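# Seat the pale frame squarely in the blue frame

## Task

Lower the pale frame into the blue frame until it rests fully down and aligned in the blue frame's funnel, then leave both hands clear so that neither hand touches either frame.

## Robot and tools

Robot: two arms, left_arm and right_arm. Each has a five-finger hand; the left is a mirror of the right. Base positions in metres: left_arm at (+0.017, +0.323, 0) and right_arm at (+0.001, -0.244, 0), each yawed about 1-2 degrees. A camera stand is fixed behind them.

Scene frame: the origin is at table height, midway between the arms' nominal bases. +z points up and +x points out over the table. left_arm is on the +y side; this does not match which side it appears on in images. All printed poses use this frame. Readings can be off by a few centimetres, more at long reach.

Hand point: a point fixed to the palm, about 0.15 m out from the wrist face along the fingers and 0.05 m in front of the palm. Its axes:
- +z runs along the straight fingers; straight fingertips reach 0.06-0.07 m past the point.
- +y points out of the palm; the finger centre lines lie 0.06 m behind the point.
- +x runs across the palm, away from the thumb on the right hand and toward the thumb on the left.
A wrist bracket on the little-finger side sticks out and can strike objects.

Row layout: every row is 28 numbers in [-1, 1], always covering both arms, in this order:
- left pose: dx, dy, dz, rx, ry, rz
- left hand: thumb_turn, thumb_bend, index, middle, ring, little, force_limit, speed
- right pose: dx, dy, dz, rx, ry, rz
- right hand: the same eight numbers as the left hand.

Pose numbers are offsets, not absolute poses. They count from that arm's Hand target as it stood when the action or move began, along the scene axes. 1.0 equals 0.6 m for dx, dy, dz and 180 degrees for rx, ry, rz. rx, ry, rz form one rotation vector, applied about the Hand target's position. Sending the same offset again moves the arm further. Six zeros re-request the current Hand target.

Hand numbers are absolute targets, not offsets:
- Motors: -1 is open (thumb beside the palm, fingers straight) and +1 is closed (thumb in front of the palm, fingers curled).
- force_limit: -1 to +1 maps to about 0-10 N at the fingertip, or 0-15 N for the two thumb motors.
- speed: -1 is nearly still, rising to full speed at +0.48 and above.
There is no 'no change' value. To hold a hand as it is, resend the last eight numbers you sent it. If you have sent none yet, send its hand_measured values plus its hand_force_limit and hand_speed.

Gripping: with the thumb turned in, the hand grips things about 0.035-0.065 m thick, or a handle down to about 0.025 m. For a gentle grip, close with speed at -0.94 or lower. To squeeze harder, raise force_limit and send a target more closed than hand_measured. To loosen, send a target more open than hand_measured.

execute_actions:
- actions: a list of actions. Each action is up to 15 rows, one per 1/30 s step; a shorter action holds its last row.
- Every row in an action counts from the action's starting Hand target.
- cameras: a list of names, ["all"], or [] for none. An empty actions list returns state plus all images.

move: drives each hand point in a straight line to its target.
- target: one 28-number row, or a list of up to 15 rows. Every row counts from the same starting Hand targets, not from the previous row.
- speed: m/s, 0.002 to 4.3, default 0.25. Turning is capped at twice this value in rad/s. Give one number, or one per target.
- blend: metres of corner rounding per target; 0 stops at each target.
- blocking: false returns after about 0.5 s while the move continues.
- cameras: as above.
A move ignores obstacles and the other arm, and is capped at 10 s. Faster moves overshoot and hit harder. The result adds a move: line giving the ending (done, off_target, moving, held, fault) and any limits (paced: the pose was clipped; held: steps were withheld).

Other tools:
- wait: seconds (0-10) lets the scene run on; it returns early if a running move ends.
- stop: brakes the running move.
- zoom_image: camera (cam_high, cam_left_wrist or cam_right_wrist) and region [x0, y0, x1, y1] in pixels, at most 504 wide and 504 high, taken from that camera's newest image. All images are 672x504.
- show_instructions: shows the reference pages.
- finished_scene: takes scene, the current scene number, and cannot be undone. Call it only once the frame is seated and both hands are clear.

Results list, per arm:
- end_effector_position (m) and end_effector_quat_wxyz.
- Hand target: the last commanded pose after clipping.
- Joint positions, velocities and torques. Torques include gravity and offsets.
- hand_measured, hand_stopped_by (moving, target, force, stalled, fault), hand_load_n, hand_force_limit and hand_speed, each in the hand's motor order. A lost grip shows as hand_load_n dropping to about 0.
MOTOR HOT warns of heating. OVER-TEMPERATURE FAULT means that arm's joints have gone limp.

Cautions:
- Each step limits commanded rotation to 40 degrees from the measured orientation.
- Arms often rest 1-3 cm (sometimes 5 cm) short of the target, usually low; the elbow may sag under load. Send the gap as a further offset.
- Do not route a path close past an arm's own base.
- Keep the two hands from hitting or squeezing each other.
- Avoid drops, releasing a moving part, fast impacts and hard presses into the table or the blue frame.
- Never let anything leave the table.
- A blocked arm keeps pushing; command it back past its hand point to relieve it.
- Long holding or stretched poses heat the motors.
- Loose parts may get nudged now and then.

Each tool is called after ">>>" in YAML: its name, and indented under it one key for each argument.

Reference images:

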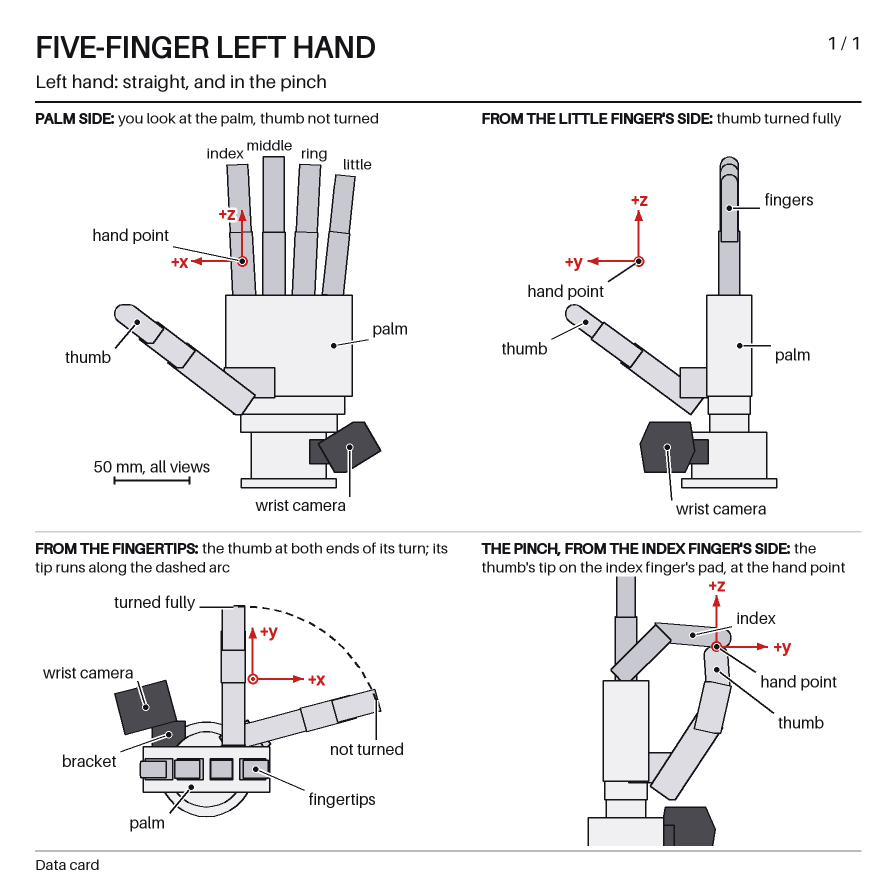

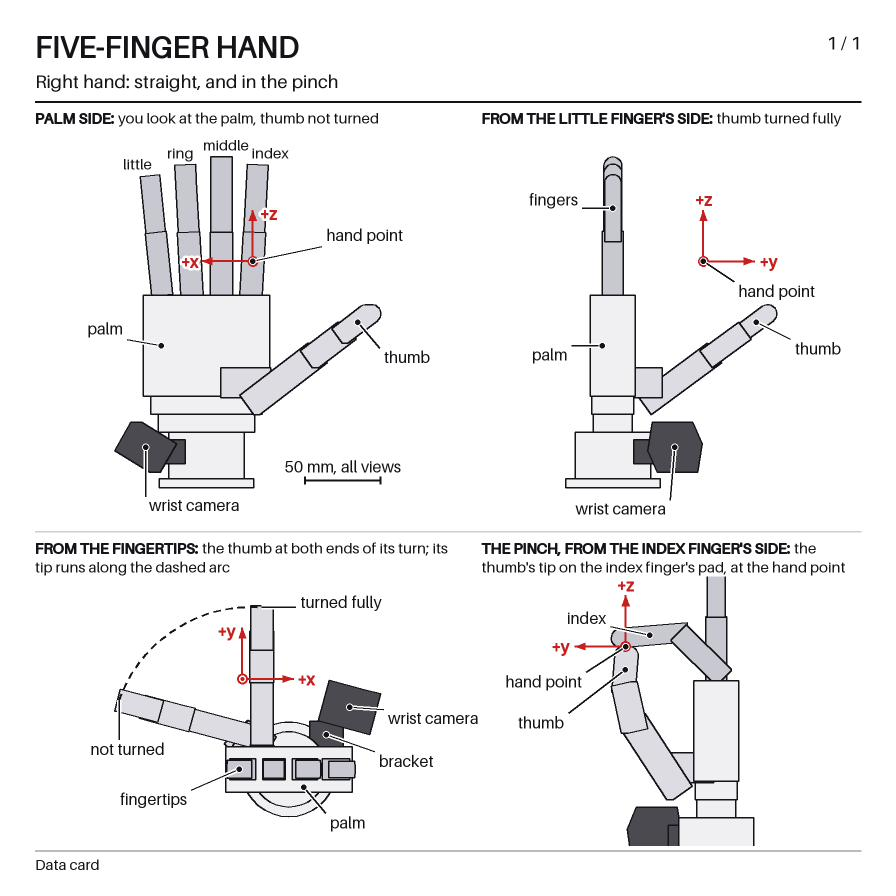

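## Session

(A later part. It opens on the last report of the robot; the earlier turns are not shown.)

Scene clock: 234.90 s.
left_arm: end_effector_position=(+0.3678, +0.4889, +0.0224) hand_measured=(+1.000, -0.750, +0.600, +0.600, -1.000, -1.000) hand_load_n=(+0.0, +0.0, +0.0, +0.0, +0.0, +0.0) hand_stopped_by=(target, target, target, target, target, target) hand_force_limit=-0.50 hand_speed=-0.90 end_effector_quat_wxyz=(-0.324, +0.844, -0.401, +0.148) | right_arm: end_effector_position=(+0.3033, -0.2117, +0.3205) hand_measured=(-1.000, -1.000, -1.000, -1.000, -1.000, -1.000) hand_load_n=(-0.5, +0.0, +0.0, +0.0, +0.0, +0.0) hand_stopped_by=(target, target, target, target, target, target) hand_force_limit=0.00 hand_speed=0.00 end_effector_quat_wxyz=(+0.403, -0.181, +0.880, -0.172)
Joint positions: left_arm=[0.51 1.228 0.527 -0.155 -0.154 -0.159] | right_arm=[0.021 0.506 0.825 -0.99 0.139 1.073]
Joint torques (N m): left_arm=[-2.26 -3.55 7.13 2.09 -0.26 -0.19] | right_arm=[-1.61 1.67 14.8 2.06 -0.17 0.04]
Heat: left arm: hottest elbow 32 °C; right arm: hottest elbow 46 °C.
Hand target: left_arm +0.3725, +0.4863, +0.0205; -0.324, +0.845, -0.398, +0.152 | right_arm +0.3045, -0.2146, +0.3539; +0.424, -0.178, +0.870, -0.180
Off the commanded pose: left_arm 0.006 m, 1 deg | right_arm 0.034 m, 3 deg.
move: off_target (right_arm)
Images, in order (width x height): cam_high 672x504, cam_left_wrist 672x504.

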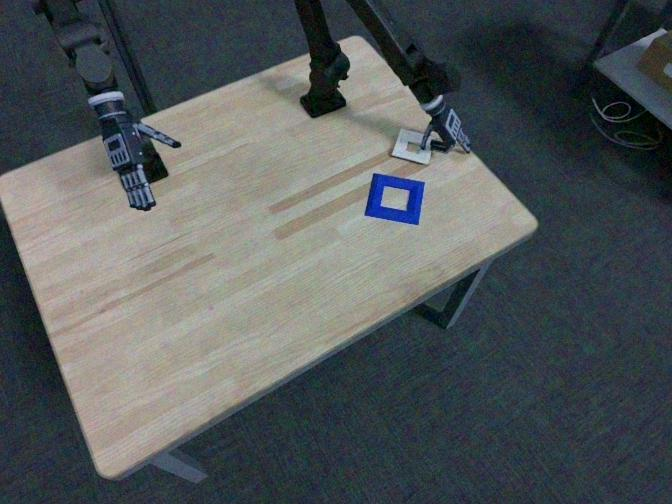

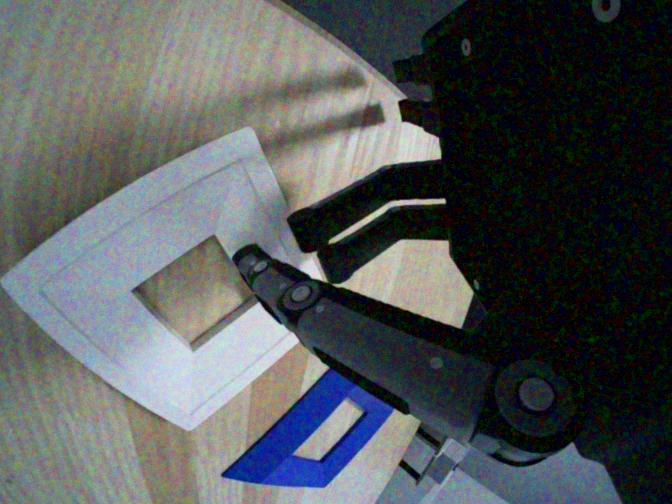

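>>> move:
  target:
    - [0,0,0.05, 0,0,0, 1,-0.75,0.6,0.6,-1,-1,-0.5,-0.9, 0,0,0,0,0,0,-1,-1,-1,-1,-1,-1,0,0]
    - [-0.018,-0.02,0.095, 0.025,-0.0298,0, 1,-0.75,0,0,-1,-1,-0.5,0, 0,0,0,0,0,0,-1,-1,-1,-1,-1,-1,0,0]
  cameras: ["cam_left_wrist","cam_high"]
  speed: 0.15

>>> zoom_image:
  camera: "cam_left_wrist"
  region: [40, 90, 400, 420]

>>> zoom_image:
  camera: "cam_high"
  region: [380, 90, 470, 180]

Scene clock: 249.57 s.
left_arm: end_effector_position=(+0.3556, +0.4774, +0.0717) hand_measured=(+1.000, -0.750, +0.000, +0.000, -1.000, -1.000) hand_load_n=(+0.5, +0.0, +0.0, +0.0, +0.0, -0.5) hand_stopped_by=(target, target, target, target, target, target) hand_force_limit=-0.50 hand_speed=0.00 end_effector_quat_wxyz=(-0.370, +0.826, -0.392, +0.165) | right_arm: end_effector_position=(+0.3033, -0.2117, +0.3205) hand_measured=(-1.000, -1.000, -1.000, -1.000, -1.000, -1.000) hand_load_n=(+0.0, -0.5, -0.5, +0.0, +0.0, +0.0) hand_stopped_by=(target, target, target, target, target, target) hand_force_limit=0.00 hand_speed=0.00 end_effector_quat_wxyz=(+0.403, -0.181, +0.880, -0.172)
Joint positions: left_arm=[0.471 1.015 0.495 -0.237 -0.206 -0.167] | right_arm=[0.021 0.506 0.825 -0.99 0.139 1.073]
Joint torques (N m): left_arm=[-2.43 -3.31 8.12 2.09 -0.27 -0.19] | right_arm=[-1.79 1.38 14.83 2.03 -0.18 0.06]
Heat: left arm: hottest elbow 31 °C; right arm: hottest elbow 46 °C.
Hand target: left_arm +0.3617, +0.4743, +0.0774; -0.376, +0.823, -0.388, +0.176 | right_arm +0.3045, -0.2146, +0.3539; +0.424, -0.178, +0.870, -0.180
Off the commanded pose: left_arm 0.009 m, 2 deg | right_arm 0.034 m, 3 deg.
move: off_target (right_arm)
Images, in order (width x height): cam_high 672x504, cam_left_wrist 672x504.

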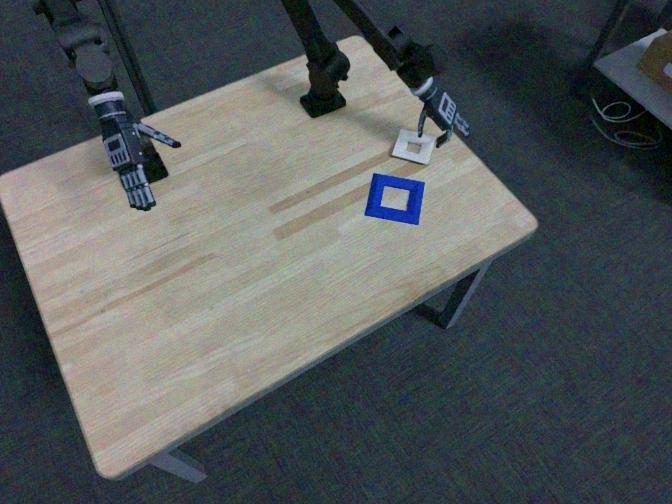

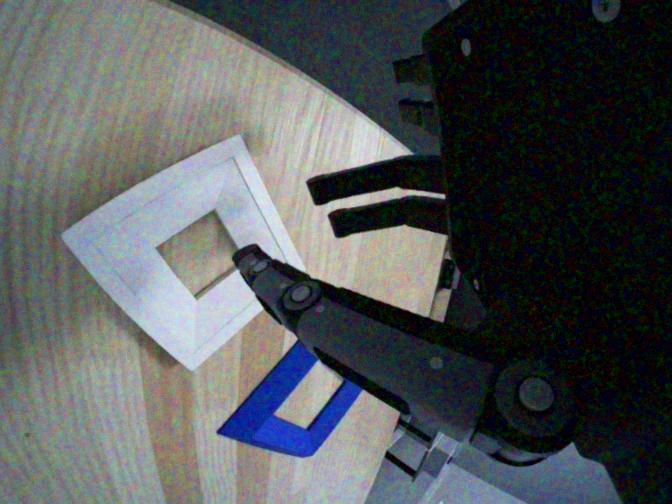

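Scaled by 1.400 from the camera's 672x504 image, which has a finer 960x720 frame.

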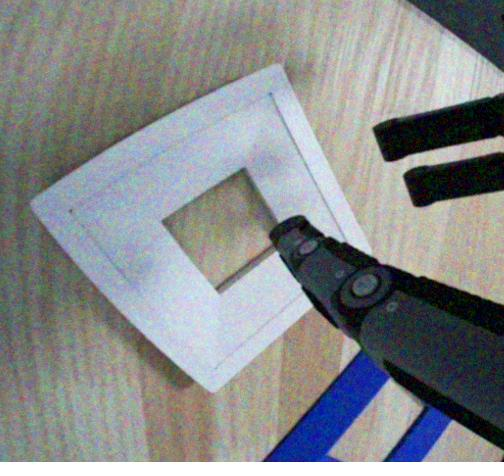

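Scaled by 5.600 from the camera's 672x504 image, which has a finer 960x720 frame.

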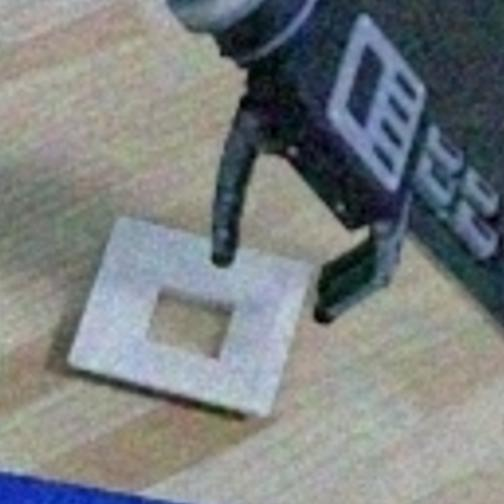

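>>> move:
  target: [-0.011,0.0045,-0.054, 0,0,0.0139, 1,-0.75,0,0,-1,-1,-0.5,0, 0,0,0,0,0,0,-1,-1,-1,-1,-1,-1,0,0]
  cameras: ["cam_left_wrist","cam_high"]
  speed: 0.08

>>> zoom_image:
  camera: "cam_left_wrist"
  region: [40, 90, 400, 420]

>>> zoom_image:
  camera: "cam_high"
  region: [380, 90, 470, 180]

Scene clock: 258.80 s.
left_arm: end_effector_position=(+0.3491, +0.4797, +0.0448) hand_measured=(+1.000, -0.750, +0.000, +0.000, -1.000, -1.000) hand_load_n=(+0.0, +0.0, +0.0, +0.0, +0.0, +0.0) hand_stopped_by=(target, target, target, target, target, target) hand_force_limit=-0.50 hand_speed=0.00 end_effector_quat_wxyz=(-0.378, +0.832, -0.373, +0.161) | right_arm: end_effector_position=(+0.3033, -0.2117, +0.3205) hand_measured=(-1.000, -1.000, -1.000, -1.000, -1.000, -1.000) hand_load_n=(+0.0, +0.0, +0.0, +0.0, +0.0, +0.0) hand_stopped_by=(target, target, target, target, target, target) hand_force_limit=0.00 hand_speed=0.00 end_effector_quat_wxyz=(+0.403, -0.181, +0.880, -0.172)
Joint positions: left_arm=[0.471 1.055 0.428 -0.123 -0.237 -0.196] | right_arm=[0.021 0.506 0.825 -0.99 0.139 1.073]
Joint torques (N m): left_arm=[-2.26 -1.96 7.77 2.32 -0.29 -0.18] | right_arm=[-1.73 2.14 14.72 2.15 -0.16 0.05]
Heat: left arm: hottest elbow 32 °C; right arm: hottest elbow 47 °C.
Hand target: left_arm +0.3552, +0.4770, +0.0451; -0.379, +0.831, -0.370, +0.168 | right_arm +0.3045, -0.2146, +0.3539; +0.424, -0.178, +0.870, -0.180
Off the commanded pose: left_arm 0.007 m, 1 deg | right_arm 0.034 m, 3 deg.
move: off_target (right_arm)
Images, in order (width x height): cam_high 672x504, cam_left_wrist 672x504.

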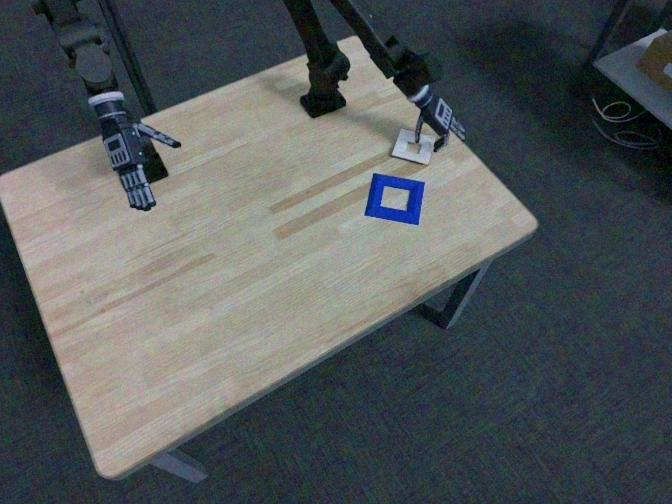

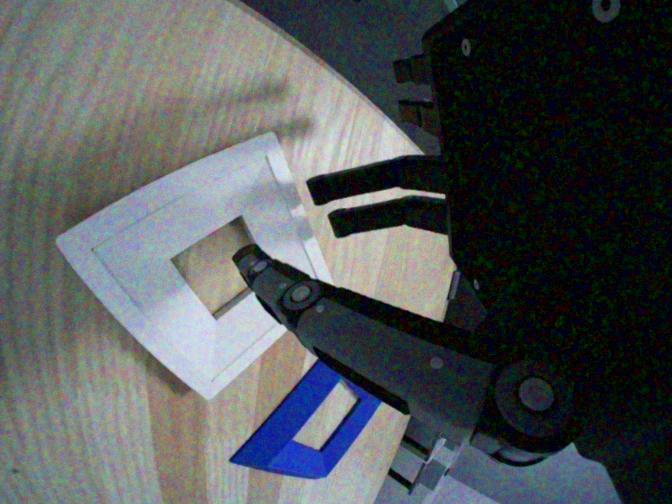

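Scaled by 1.400 from the camera's 672x504 image, which has a finer 960x720 frame.

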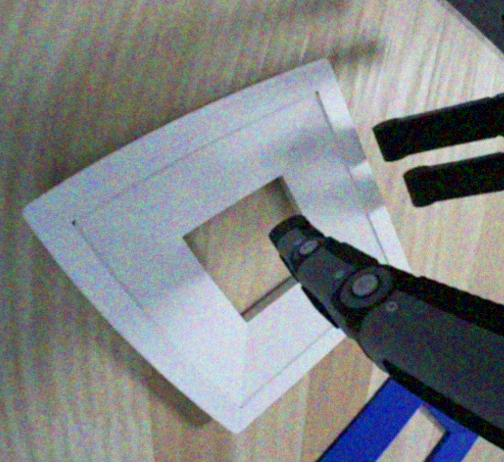

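Scaled by 5.600 from the camera's 672x504 image, which has a finer 960x720 frame.

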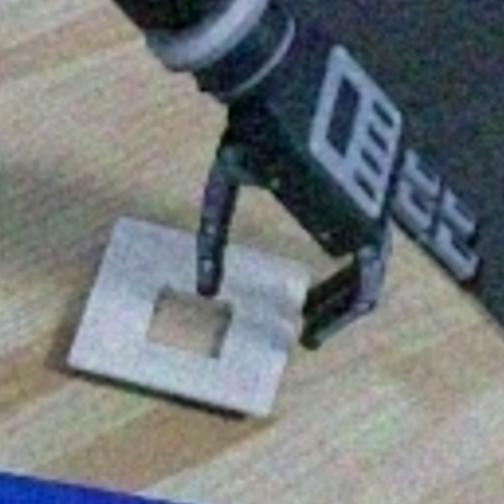

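>>> move:
  target: [0.002,-0.0033,-0.025, 0,0,0, 1,-0.75,0,0,-1,-1,-0.5,0, 0,0,0,0,0,0,-1,-1,-1,-1,-1,-1,0,0]
  cameras: ["cam_left_wrist","cam_high"]
  speed: 0.05

>>> zoom_image:
  camera: "cam_left_wrist"
  region: [40, 90, 400, 420]

>>> zoom_image:
  camera: "cam_high"
  region: [380, 90, 470, 180]

Scene clock: 261.97 s.
left_arm: end_effector_position=(+0.3509, +0.4783, +0.0307) hand_measured=(+1.000, -0.750, +0.000, +0.000, -1.000, -1.000) hand_load_n=(+0.0, +0.0, +0.0, +0.0, +0.0, +0.0) hand_stopped_by=(target, target, target, target, target, target) hand_force_limit=-0.50 hand_speed=0.00 end_effector_quat_wxyz=(-0.379, +0.832, -0.372, +0.161) | right_arm: end_effector_position=(+0.3033, -0.2117, +0.3205) hand_measured=(-1.000, -1.000, -1.000, -1.000, -1.000, -1.000) hand_load_n=(+0.0, +0.0, +0.0, +0.0, +0.0, +0.0) hand_stopped_by=(target, target, target, target, target, target) hand_force_limit=0.00 hand_speed=0.00 end_effector_quat_wxyz=(+0.403, -0.181, +0.880, -0.172)
Joint positions: left_arm=[0.463 1.099 0.407 -0.058 -0.244 -0.203] | right_arm=[0.021 0.506 0.825 -0.99 0.139 1.073]
Joint torques (N m): left_arm=[-2.37 -2.2 7.36 2.24 -0.28 -0.2] | right_arm=[-1.61 1.61 14.74 2.1 -0.16 0.02]
Heat: left arm: hottest elbow 32 °C; right arm: hottest elbow 47 °C.
Hand target: left_arm +0.3563, +0.4749, +0.0300; -0.379, +0.831, -0.370, +0.168 | right_arm +0.3045, -0.2146, +0.3539; +0.424, -0.178, +0.870, -0.180
Off the commanded pose: left_arm 0.006 m, 1 deg | right_arm 0.034 m, 3 deg.
move: off_target (right_arm)
Images, in order (width x height): cam_high 672x504, cam_left_wrist 672x504.

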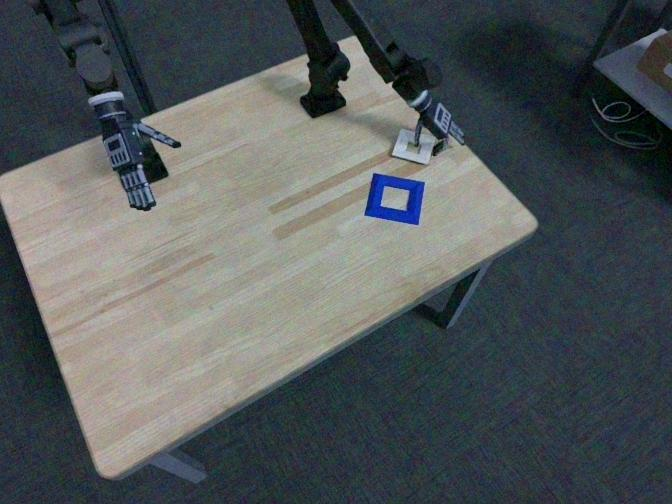

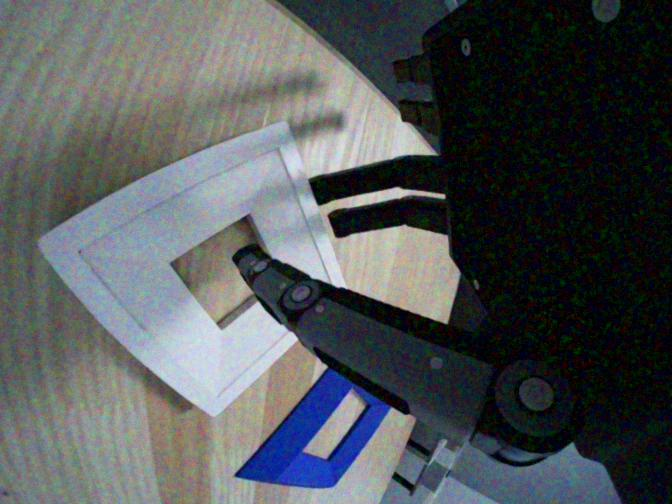

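Scaled by 1.400 from the camera's 672x504 image, which has a finer 960x720 frame.

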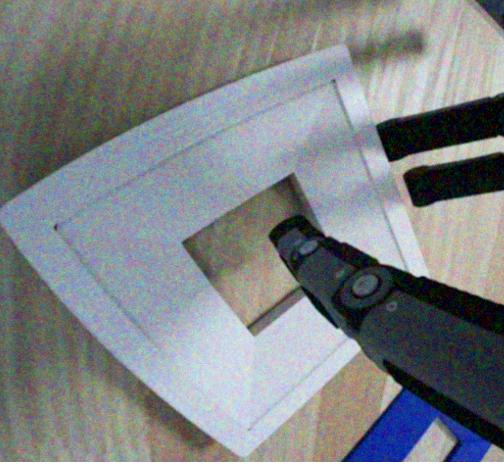

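Scaled by 5.600 from the camera's 672x504 image, which has a finer 960x720 frame.

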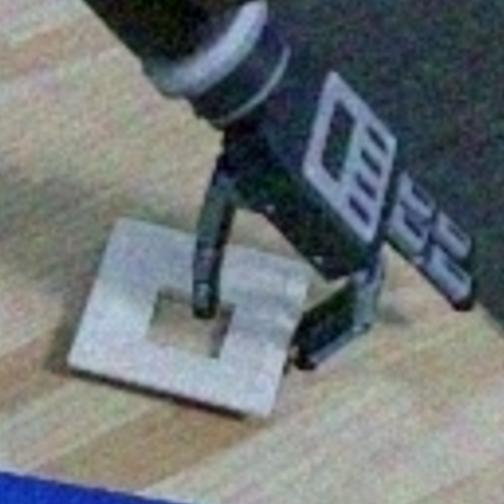

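>>> move:
  target:
    - [0,-0.001,-0.0075, 0,0,0, 1,-0.75,0,0,-1,-1,-0.5,-0.9, 0,0,0,0,0,0,-1,-1,-1,-1,-1,-1,0,0]
    - [0,-0.001,-0.0075, 0,0,0, 1,-0.4,0,0,-1,-1,-0.5,-0.9, 0,0,0,0,0,0,-1,-1,-1,-1,-1,-1,0,0]
  cameras: ["cam_left_wrist","cam_high"]
  speed: 0.05

>>> zoom_image:
  camera: "cam_left_wrist"
  region: [40, 90, 400, 420]

>>> zoom_image:
  camera: "cam_high"
  region: [380, 90, 470, 180]

Scene clock: 268.50 s.
left_arm: end_effector_position=(+0.3511, +0.4778, +0.0263) hand_measured=(+1.000, -0.400, +0.000, +0.000, -1.000, -1.000) hand_load_n=(+0.0, +0.0, +0.0, +0.0, +0.0, +0.0) hand_stopped_by=(target, target, target, target, target, target) hand_force_limit=-0.50 hand_speed=-0.90 end_effector_quat_wxyz=(-0.379, +0.832, -0.372, +0.161) | right_arm: end_effector_position=(+0.3033, -0.2117, +0.3205) hand_measured=(-1.000, -1.000, -1.000, -1.000, -1.000, -1.000) hand_load_n=(-0.5, +0.0, +0.0, +0.0, +0.0, +0.0) hand_stopped_by=(target, target, target, target, target, target) hand_force_limit=0.00 hand_speed=0.00 end_effector_quat_wxyz=(+0.403, -0.181, +0.880, -0.172)
Joint positions: left_arm=[0.46 1.112 0.4 -0.038 -0.245 -0.204] | right_arm=[0.021 0.506 0.825 -0.99 0.139 1.073]
Joint torques (N m): left_arm=[-2.55 -2.26 7.24 2.24 -0.3 -0.19] | right_arm=[-1.44 1.73 14.74 2.07 -0.16 0.08]
Heat: left arm: hottest elbow 32 °C; right arm: hottest elbow 47 °C.
Hand target: left_arm +0.3564, +0.4743, +0.0256; -0.379, +0.831, -0.370, +0.168 | right_arm +0.3045, -0.2146, +0.3539; +0.424, -0.178, +0.870, -0.180
Off the commanded pose: left_arm 0.006 m, 1 deg | right_arm 0.034 m, 3 deg.
move: off_target (right_arm)
Images, in order (width x height): cam_high 672x504, cam_left_wrist 672x504.

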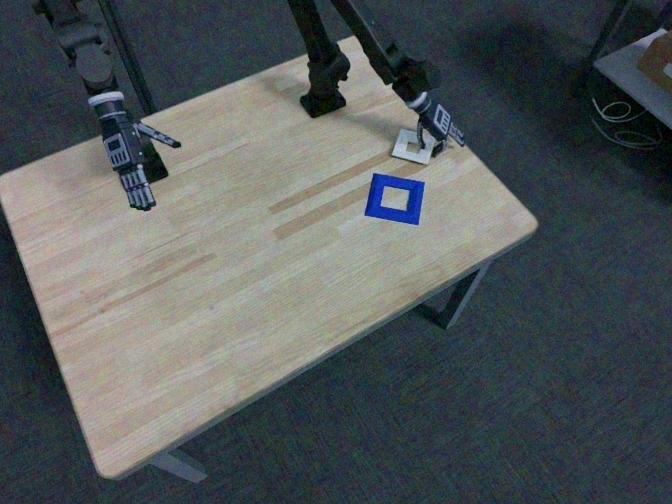

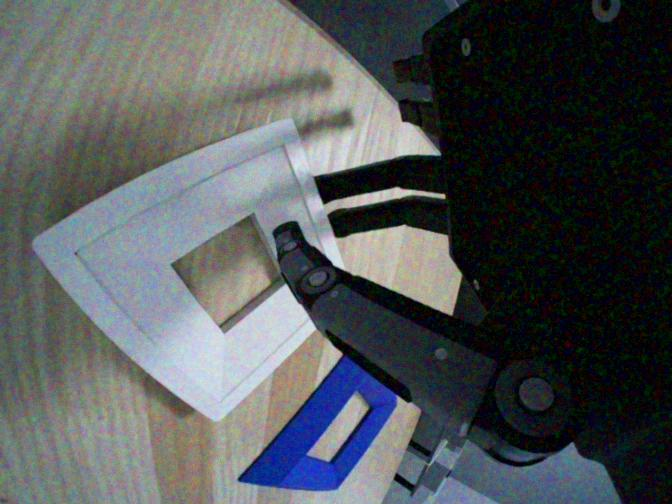

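Scaled by 1.400 from the camera's 672x504 image, which has a finer 960x720 frame.

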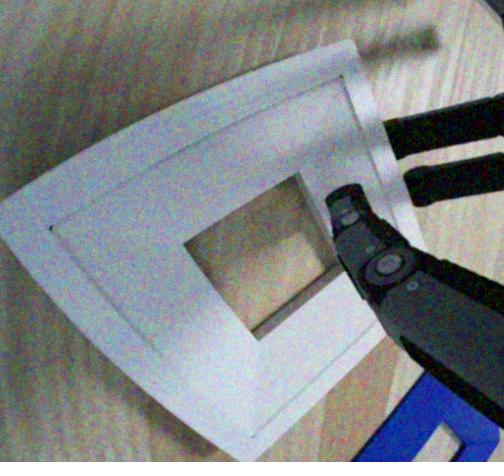

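Scaled by 5.600 from the camera's 672x504 image, which has a finer 960x720 frame.

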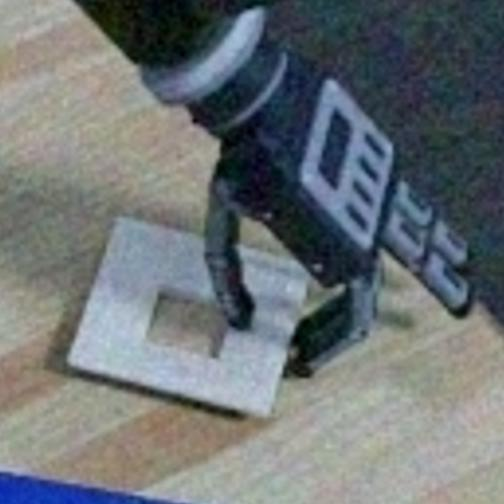

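>>> move:
  target:
    - [0,0,0, 0,0,0, 1,-0.75,0,0,-1,-1,-0.5,-0.5, 0,0,0,0,0,0,-1,-1,-1,-1,-1,-1,0,0]
    - [0,-0.001,-0.009, 0,0,0, 1,-0.75,0,0,-1,-1,-0.5,-0.9, 0,0,0,0,0,0,-1,-1,-1,-1,-1,-1,0,0]
  cameras: ["cam_left_wrist","cam_high"]
  speed: 0.05

>>> zoom_image:
  camera: "cam_left_wrist"
  region: [40, 90, 400, 420]

>>> zoom_image:
  camera: "cam_high"
  region: [380, 90, 470, 180]

Scene clock: 273.90 s.
left_arm: end_effector_position=(+0.3538, +0.4790, +0.0255) hand_measured=(+1.000, -0.750, +0.000, +0.000, -1.000, -1.000) hand_load_n=(+0.0, +0.0, +0.0, -2.0, +0.0, +0.0) hand_stopped_by=(target, target, target, target, target, target) hand_force_limit=-0.50 hand_speed=-0.90 end_effector_quat_wxyz=(-0.384, +0.830, -0.370, +0.164) | right_arm: end_effector_position=(+0.3033, -0.2117, +0.3205) hand_measured=(-1.000, -1.000, -1.000, -1.000, -1.000, -1.000) hand_load_n=(-0.5, +0.0, +0.0, +0.0, +0.0, +0.0) hand_stopped_by=(target, target, target, target, target, target) hand_force_limit=0.00 hand_speed=0.00 end_effector_quat_wxyz=(+0.403, -0.181, +0.880, -0.172)
Joint positions: left_arm=[0.459 1.122 0.396 -0.012 -0.248 -0.205] | right_arm=[0.021 0.506 0.825 -0.99 0.139 1.073]
Joint torques (N m): left_arm=[-2.37 -1.85 6.86 2.19 -0.25 -0.19] | right_arm=[-1.49 1.49 14.78 2.11 -0.19 0.04]
Heat: left arm: hottest elbow 32 °C; right arm: hottest elbow 47 °C.
Hand target: left_arm +0.3564, +0.4738, +0.0203; -0.379, +0.831, -0.370, +0.168 | right_arm +0.3045, -0.2146, +0.3539; +0.424, -0.178, +0.870, -0.180
Off the commanded pose: left_arm 0.008 m, 1 deg | right_arm 0.034 m, 3 deg.
move: off_target (right_arm)
Images, in order (width x height): cam_high 672x504, cam_left_wrist 672x504.

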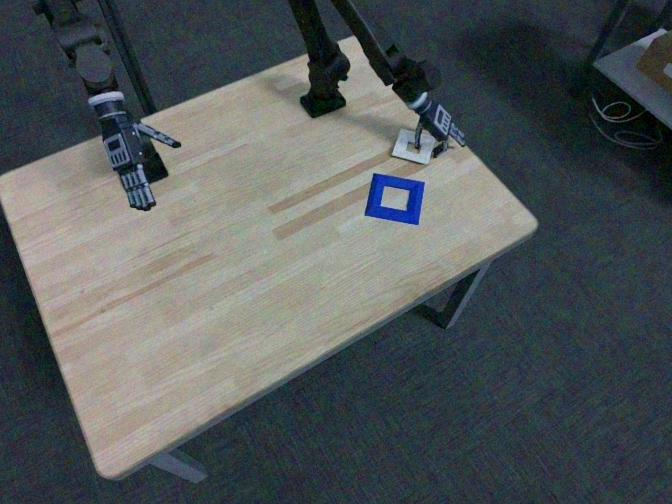

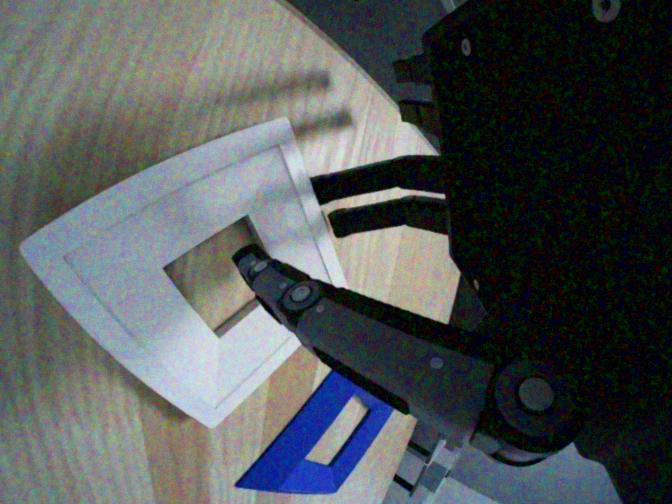

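Scaled by 1.400 from the camera's 672x504 image, which has a finer 960x720 frame.

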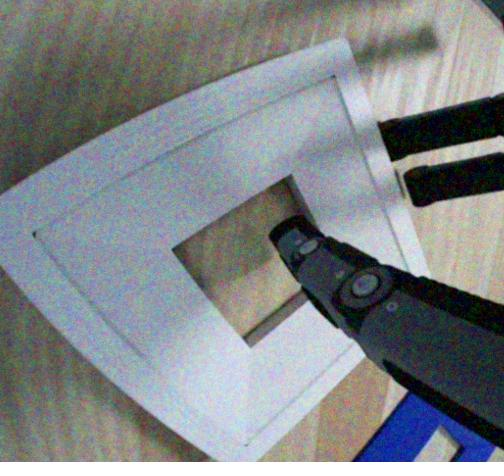

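Scaled by 5.600 from the camera's 672x504 image, which has a finer 960x720 frame.

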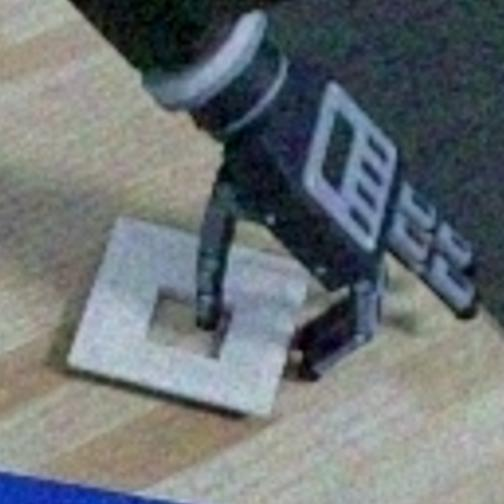

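>>> move:
  target:
    - [-0.004,0,0.035, 0.0265,-0.0284,0, 1,-0.75,0,0,-1,-1,-0.5,-0.5, 0,0,0,0,0,0,-1,-1,-1,-1,-1,-1,0,0]
    - [-0.004,0.0,0.012, 0.0265,-0.0284,0, 1,-0.75,0,0,-1,-1,-0.5,-0.5, 0,0,0,0,0,0,-1,-1,-1,-1,-1,-1,0,0]
  cameras: ["cam_left_wrist","cam_high"]
  speed: 0.08

>>> zoom_image:
  camera: "cam_left_wrist"
  region: [40, 90, 400, 420]

>>> zoom_image:
  camera: "cam_high"
  region: [380, 90, 470, 180]

Scene clock: 288.93 s.
left_arm: end_effector_position=(+0.3496, +0.4767, +0.0273) hand_measured=(+1.000, -0.750, +0.000, +0.000, -1.000, -1.000) hand_load_n=(+0.0, +0.0, +0.0, +0.0, +0.0, +0.0) hand_stopped_by=(target, target, target, target, target, target) hand_force_limit=-0.50 hand_speed=-0.50 end_effector_quat_wxyz=(-0.428, +0.811, -0.355, +0.185) | right_arm: end_effector_position=(+0.3033, -0.2117, +0.3205) hand_measured=(-1.000, -1.000, -1.000, -1.000, -1.000, -1.000) hand_load_n=(+0.0, +0.0, +0.0, +0.0, +0.0, +0.0) hand_stopped_by=(target, target, target, target, target, target) hand_force_limit=0.00 hand_speed=0.00 end_effector_quat_wxyz=(+0.403, -0.181, +0.880, -0.172)
Joint positions: left_arm=[0.433 1.079 0.31 0.136 -0.294 -0.205] | right_arm=[0.021 0.506 0.825 -0.99 0.139 1.073]
Joint torques (N m): left_arm=[-2.43 -1.67 7.1 2.36 -0.3 0.01] | right_arm=[-1.55 1.61 14.83 2 -0.16 0.04]
Heat: left arm: hottest elbow 32 °C; right arm: hottest elbow 48 °C.
Hand target: left_arm +0.3540, +0.4738, +0.0275; -0.430, +0.807, -0.359, +0.189 | right_arm +0.3045, -0.2146, +0.3539; +0.424, -0.178, +0.870, -0.180
Off the commanded pose: left_arm 0.005 m, 1 deg | right_arm 0.034 m, 3 deg.
move: off_target (right_arm)
Images, in order (width x height): cam_high 672x504, cam_left_wrist 672x504.

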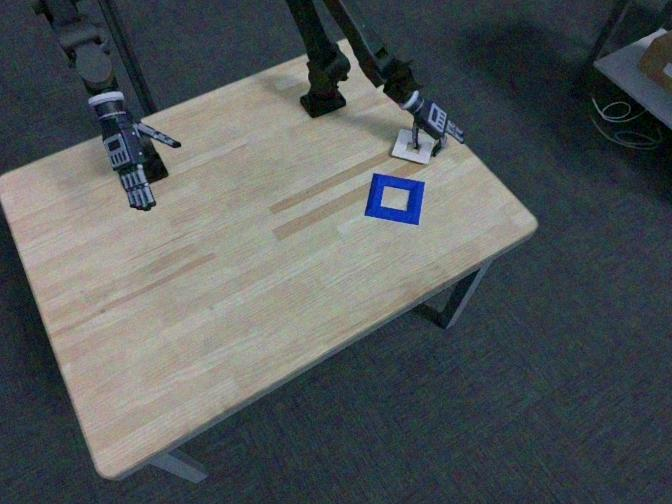

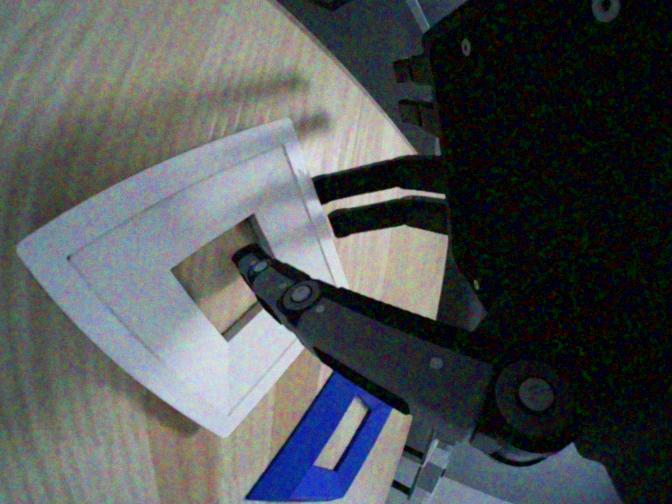

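Scaled by 1.400 from the camera's 672x504 image, which has a finer 960x720 frame.

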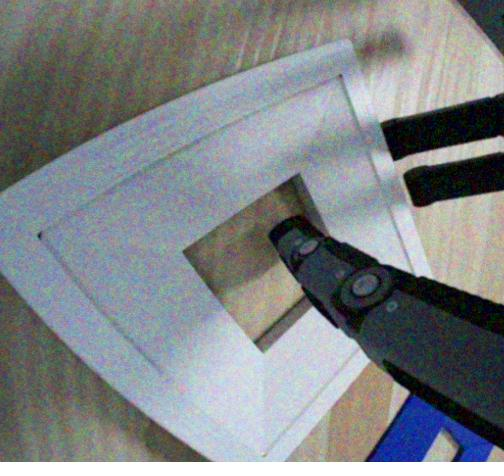

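Scaled by 5.600 from the camera's 672x504 image, which has a finer 960x720 frame.

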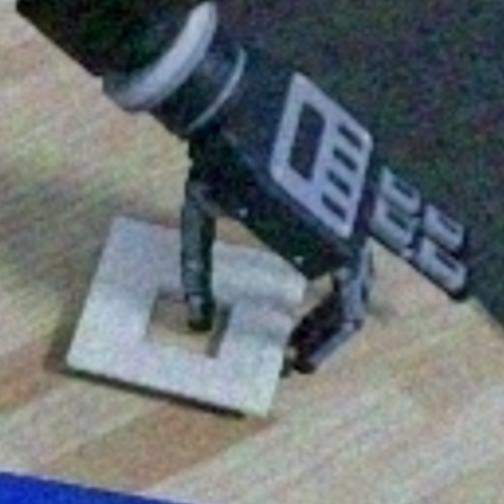

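>>> move:
  target: [0,0,-0.008, 0,0,0, 1,-0.75,0,0,-1,-1,-0.5,-0.5, 0,0,0,0,0,0,-1,-1,-1,-1,-1,-1,0,0]
  cameras: []
  speed: 0.05

Scene clock: 290.90 s.
left_arm: end_effector_position=(+0.3511, +0.4774, +0.0247) hand_measured=(+1.000, -0.750, +0.000, +0.000, -1.000, -1.000) hand_load_n=(+0.0, +0.0, +0.0, -0.5, +0.0, +0.0) hand_stopped_by=(target, target, target, target, target, target) hand_force_limit=-0.50 hand_speed=-0.50 end_effector_quat_wxyz=(-0.429, +0.810, -0.354, +0.187) | right_arm: end_effector_position=(+0.3033, -0.2117, +0.3205) hand_measured=(-1.000, -1.000, -1.000, -1.000, -1.000, -1.000) hand_load_n=(-0.5, +0.0, +0.0, +0.0, +0.0, +0.0) hand_stopped_by=(target, target, target, target, target, target) hand_force_limit=0.00 hand_speed=0.00 end_effector_quat_wxyz=(+0.403, -0.181, +0.880, -0.172)
Joint positions: left_arm=[0.433 1.096 0.306 0.162 -0.294 -0.205] | right_arm=[0.021 0.506 0.825 -0.99 0.139 1.073]
Joint torques (N m): left_arm=[-2.43 -1.55 6.75 2.37 -0.28 0.01] | right_arm=[-1.49 1.61 14.67 2.1 -0.17 0.07]
Heat: left arm: hottest elbow 31 °C; right arm: hottest elbow 48 °C.
Hand target: left_arm +0.3540, +0.4738, +0.0227; -0.430, +0.807, -0.359, +0.189 | right_arm +0.3045, -0.2146, +0.3539; +0.424, -0.178, +0.870, -0.180
Off the commanded pose: left_arm 0.005 m, 1 deg | right_arm 0.034 m, 3 deg.
move: off_target (right_arm)
No camera images: "cameras" was empty.

>>> move:
  target: [0,0,-0.005, 0,0,0, 1,-0.75,0,0,-1,-1,-0.5,-0.5, 0,0,0,0,0,0,-1,-1,-1,-1,-1,-1,0,0]
  cameras: ["cam_left_wrist"]
  speed: 0.05

>>> zoom_image:
  camera: "cam_left_wrist"
  region: [200, 100, 400, 300]

Scene clock: 293.03 s.
left_arm: end_effector_position=(+0.3525, +0.4781, +0.0244) hand_measured=(+1.000, -0.750, +0.000, +0.000, -1.000, -1.000) hand_load_n=(+0.0, +0.0, +0.0, -2.0, +0.0, +0.0) hand_stopped_by=(target, target, target, target, target, target) hand_force_limit=-0.50 hand_speed=-0.50 end_effector_quat_wxyz=(-0.432, +0.808, -0.352, +0.189) | right_arm: end_effector_position=(+0.3033, -0.2117, +0.3205) hand_measured=(-1.000, -1.000, -1.000, -1.000, -1.000, -1.000) hand_load_n=(+0.0, +0.0, +0.0, +0.0, +0.0, +0.0) hand_stopped_by=(target, target, target, target, target, target) hand_force_limit=0.00 hand_speed=0.00 end_effector_quat_wxyz=(+0.403, -0.181, +0.880, -0.172)
Joint positions: left_arm=[0.433 1.103 0.303 0.181 -0.295 -0.205] | right_arm=[0.021 0.506 0.825 -0.99 0.139 1.073]
Joint torques (N m): left_arm=[-2.49 -1.44 6.64 2.25 -0.24 0.01] | right_arm=[-1.44 1.26 14.8 2.13 -0.16 0.05]
Heat: left arm: hottest elbow 31 °C; right arm: hottest elbow 48 °C.
Hand target: left_arm +0.3541, +0.4737, +0.0197; -0.430, +0.807, -0.359, +0.189 | right_arm +0.3045, -0.2146, +0.3539; +0.424, -0.178, +0.870, -0.180
Off the commanded pose: left_arm 0.007 m, 1 deg | right_arm 0.034 m, 3 deg.
move: off_target (right_arm)
Images, in order (width x height): cam_left_wrist 672x504.

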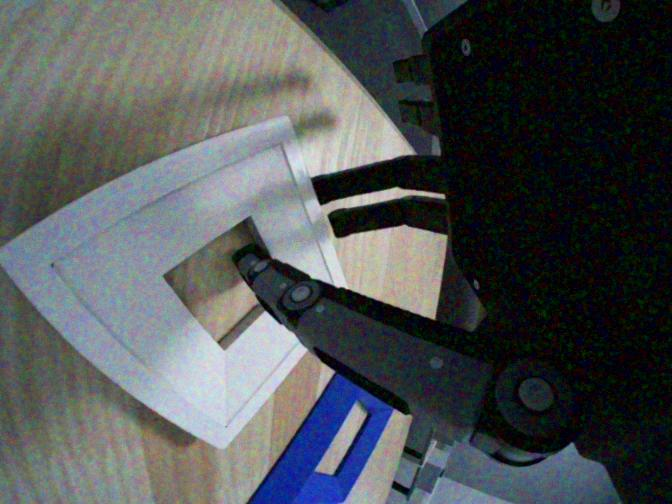

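Scaled by 2.520 from the camera's 672x504 image, which has a finer 960x720 frame.

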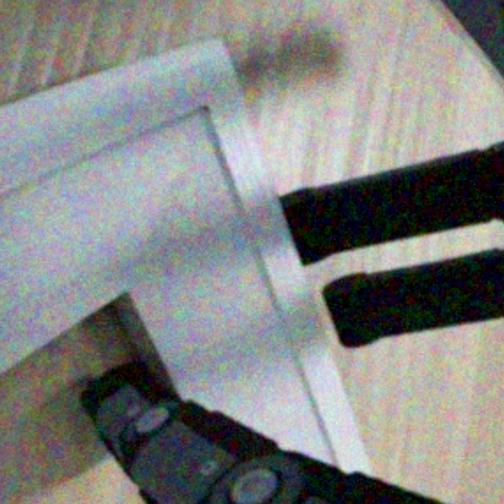

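>>> move:
  target:
    - [0,0,0.03, 0,0,0, 1,-0.75,0,0,-1,-1,-0.5,-0.5, 0,0,0,0,0,0,-1,-1,-1,-1,-1,-1,0,0]
    - [-0.0097,-0.0157,0.0422, 0.0327,-0.0351,0, 1,-0.75,-0.15,-0.15,-1,-1,-0.5,-0.5, 0,0,0,0,0,0,-1,-1,-1,-1,-1,-1,0,0]
  cameras: ["cam_left_wrist","cam_high"]
  speed: 0.08

>>> zoom_image:
  camera: "cam_left_wrist"
  region: [40, 90, 400, 420]

>>> zoom_image:
  camera: "cam_high"
  region: [380, 90, 470, 180]

Scene clock: 304.70 s.
left_arm: end_effector_position=(+0.3440, +0.4668, +0.0390) hand_measured=(+1.000, -0.750, -0.150, -0.150, -1.000, -1.000) hand_load_n=(+0.5, +0.0, +0.0, +0.0, +0.0, +0.0) hand_stopped_by=(target, target, target, target, target, target) hand_force_limit=-0.50 hand_speed=-0.50 end_effector_quat_wxyz=(-0.482, +0.781, -0.338, +0.208) | right_arm: end_effector_position=(+0.3033, -0.2117, +0.3205) hand_measured=(-1.000, -1.000, -1.000, -1.000, -1.000, -1.000) hand_load_n=(+0.0, +0.0, +0.0, +0.0, +0.0, +0.0) hand_stopped_by=(target, target, target, target, target, target) hand_force_limit=0.00 hand_speed=0.00 end_effector_quat_wxyz=(+0.403, -0.181, +0.880, -0.172)
Joint positions: left_arm=[0.363 1.001 0.216 0.278 -0.385 -0.204] | right_arm=[0.021 0.506 0.825 -0.99 0.139 1.073]
Joint torques (N m): left_arm=[-2.37 -1.96 6.95 2.51 -0.3 0.18] | right_arm=[-1.61 1.9 14.87 2.11 -0.17 0.06]
Heat: left arm: hottest elbow 30 °C; right arm: hottest elbow 48 °C.
Hand target: left_arm +0.3482, +0.4644, +0.0450; -0.490, +0.772, -0.344, +0.215 | right_arm +0.3045, -0.2146, +0.3539; +0.424, -0.178, +0.870, -0.180
Off the commanded pose: left_arm 0.008 m, 2 deg | right_arm 0.034 m, 3 deg.
move: off_target (right_arm)
Images, in order (width x height): cam_high 672x504, cam_left_wrist 672x504.

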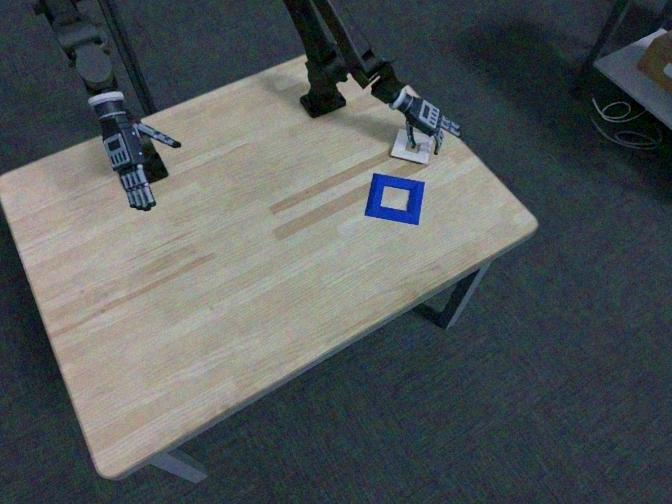

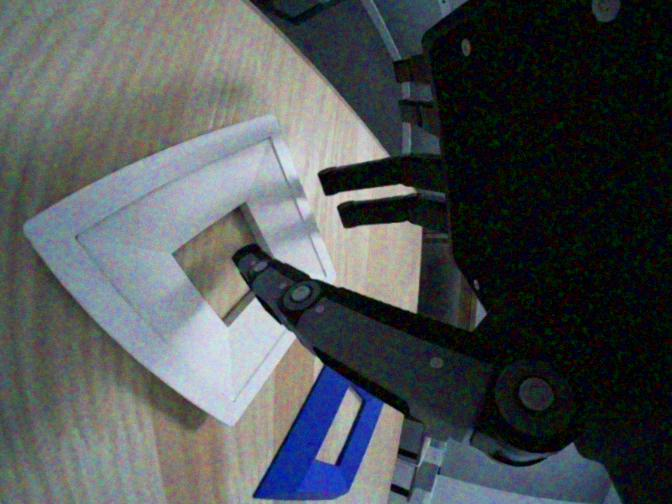

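Scaled by 1.400 from the camera's 672x504 image, which has a finer 960x720 frame.

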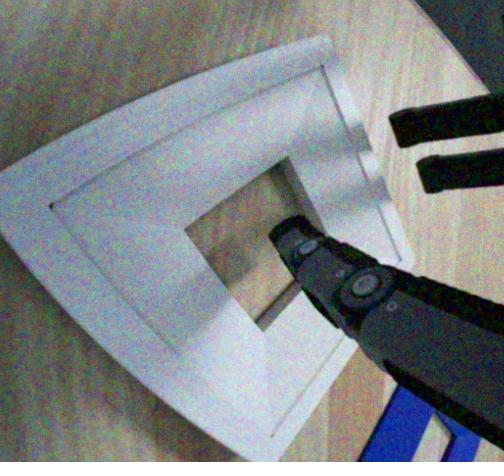

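Scaled by 5.600 from the camera's 672x504 image, which has a finer 960x720 frame.

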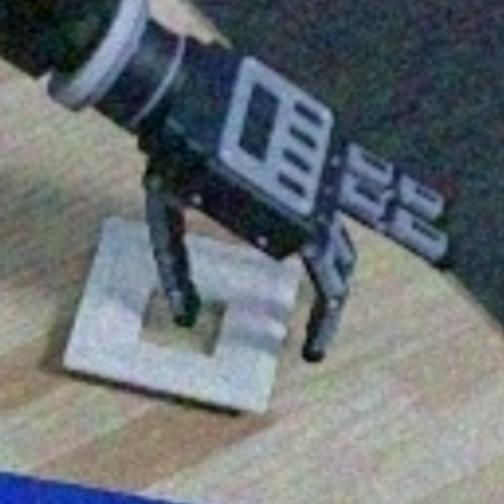

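>>> move:
  target: [0,0,-0.012, 0,0,0, 1,-0.75,-0.15,-0.15,-1,-1,-0.5,-0.5, 0,0,0,0,0,0,-1,-1,-1,-1,-1,-1,0,0]
  cameras: []
  speed: 0.05

Scene clock: 307.47 s.
left_arm: end_effector_position=(+0.3452, +0.4672, +0.0378) hand_measured=(+1.000, -0.750, -0.150, -0.150, -1.000, -1.000) hand_load_n=(+0.0, +0.0, +0.0, +0.0, +0.0, +0.0) hand_stopped_by=(target, target, target, target, target, target) hand_force_limit=-0.50 hand_speed=-0.50 end_effector_quat_wxyz=(-0.487, +0.778, -0.335, +0.213) | right_arm: end_effector_position=(+0.3033, -0.2117, +0.3205) hand_measured=(-1.000, -1.000, -1.000, -1.000, -1.000, -1.000) hand_load_n=(+0.0, +0.0, +0.0, +0.0, +0.0, +0.0) hand_stopped_by=(target, target, target, target, target, target) hand_force_limit=0.00 hand_speed=0.00 end_effector_quat_wxyz=(+0.403, -0.181, +0.880, -0.172)
Joint positions: left_arm=[0.363 1.017 0.205 0.323 -0.385 -0.204] | right_arm=[0.021 0.506 0.825 -0.99 0.139 1.073]
Joint torques (N m): left_arm=[-2.49 -0.91 6.84 2.4 -0.29 0.18] | right_arm=[-2.14 1.67 14.78 2.18 -0.17 0.05]
Heat: left arm: hottest elbow 30 °C; right arm: hottest elbow 48 °C.
Hand target: left_arm +0.3481, +0.4644, +0.0377; -0.490, +0.772, -0.344, +0.214 | right_arm +0.3045, -0.2146, +0.3539; +0.424, -0.178, +0.870, -0.180
Off the commanded pose: left_arm 0.004 m, 1 deg | right_arm 0.034 m, 3 deg.
move: off_target (right_arm)
No camera images: "cameras" was empty.


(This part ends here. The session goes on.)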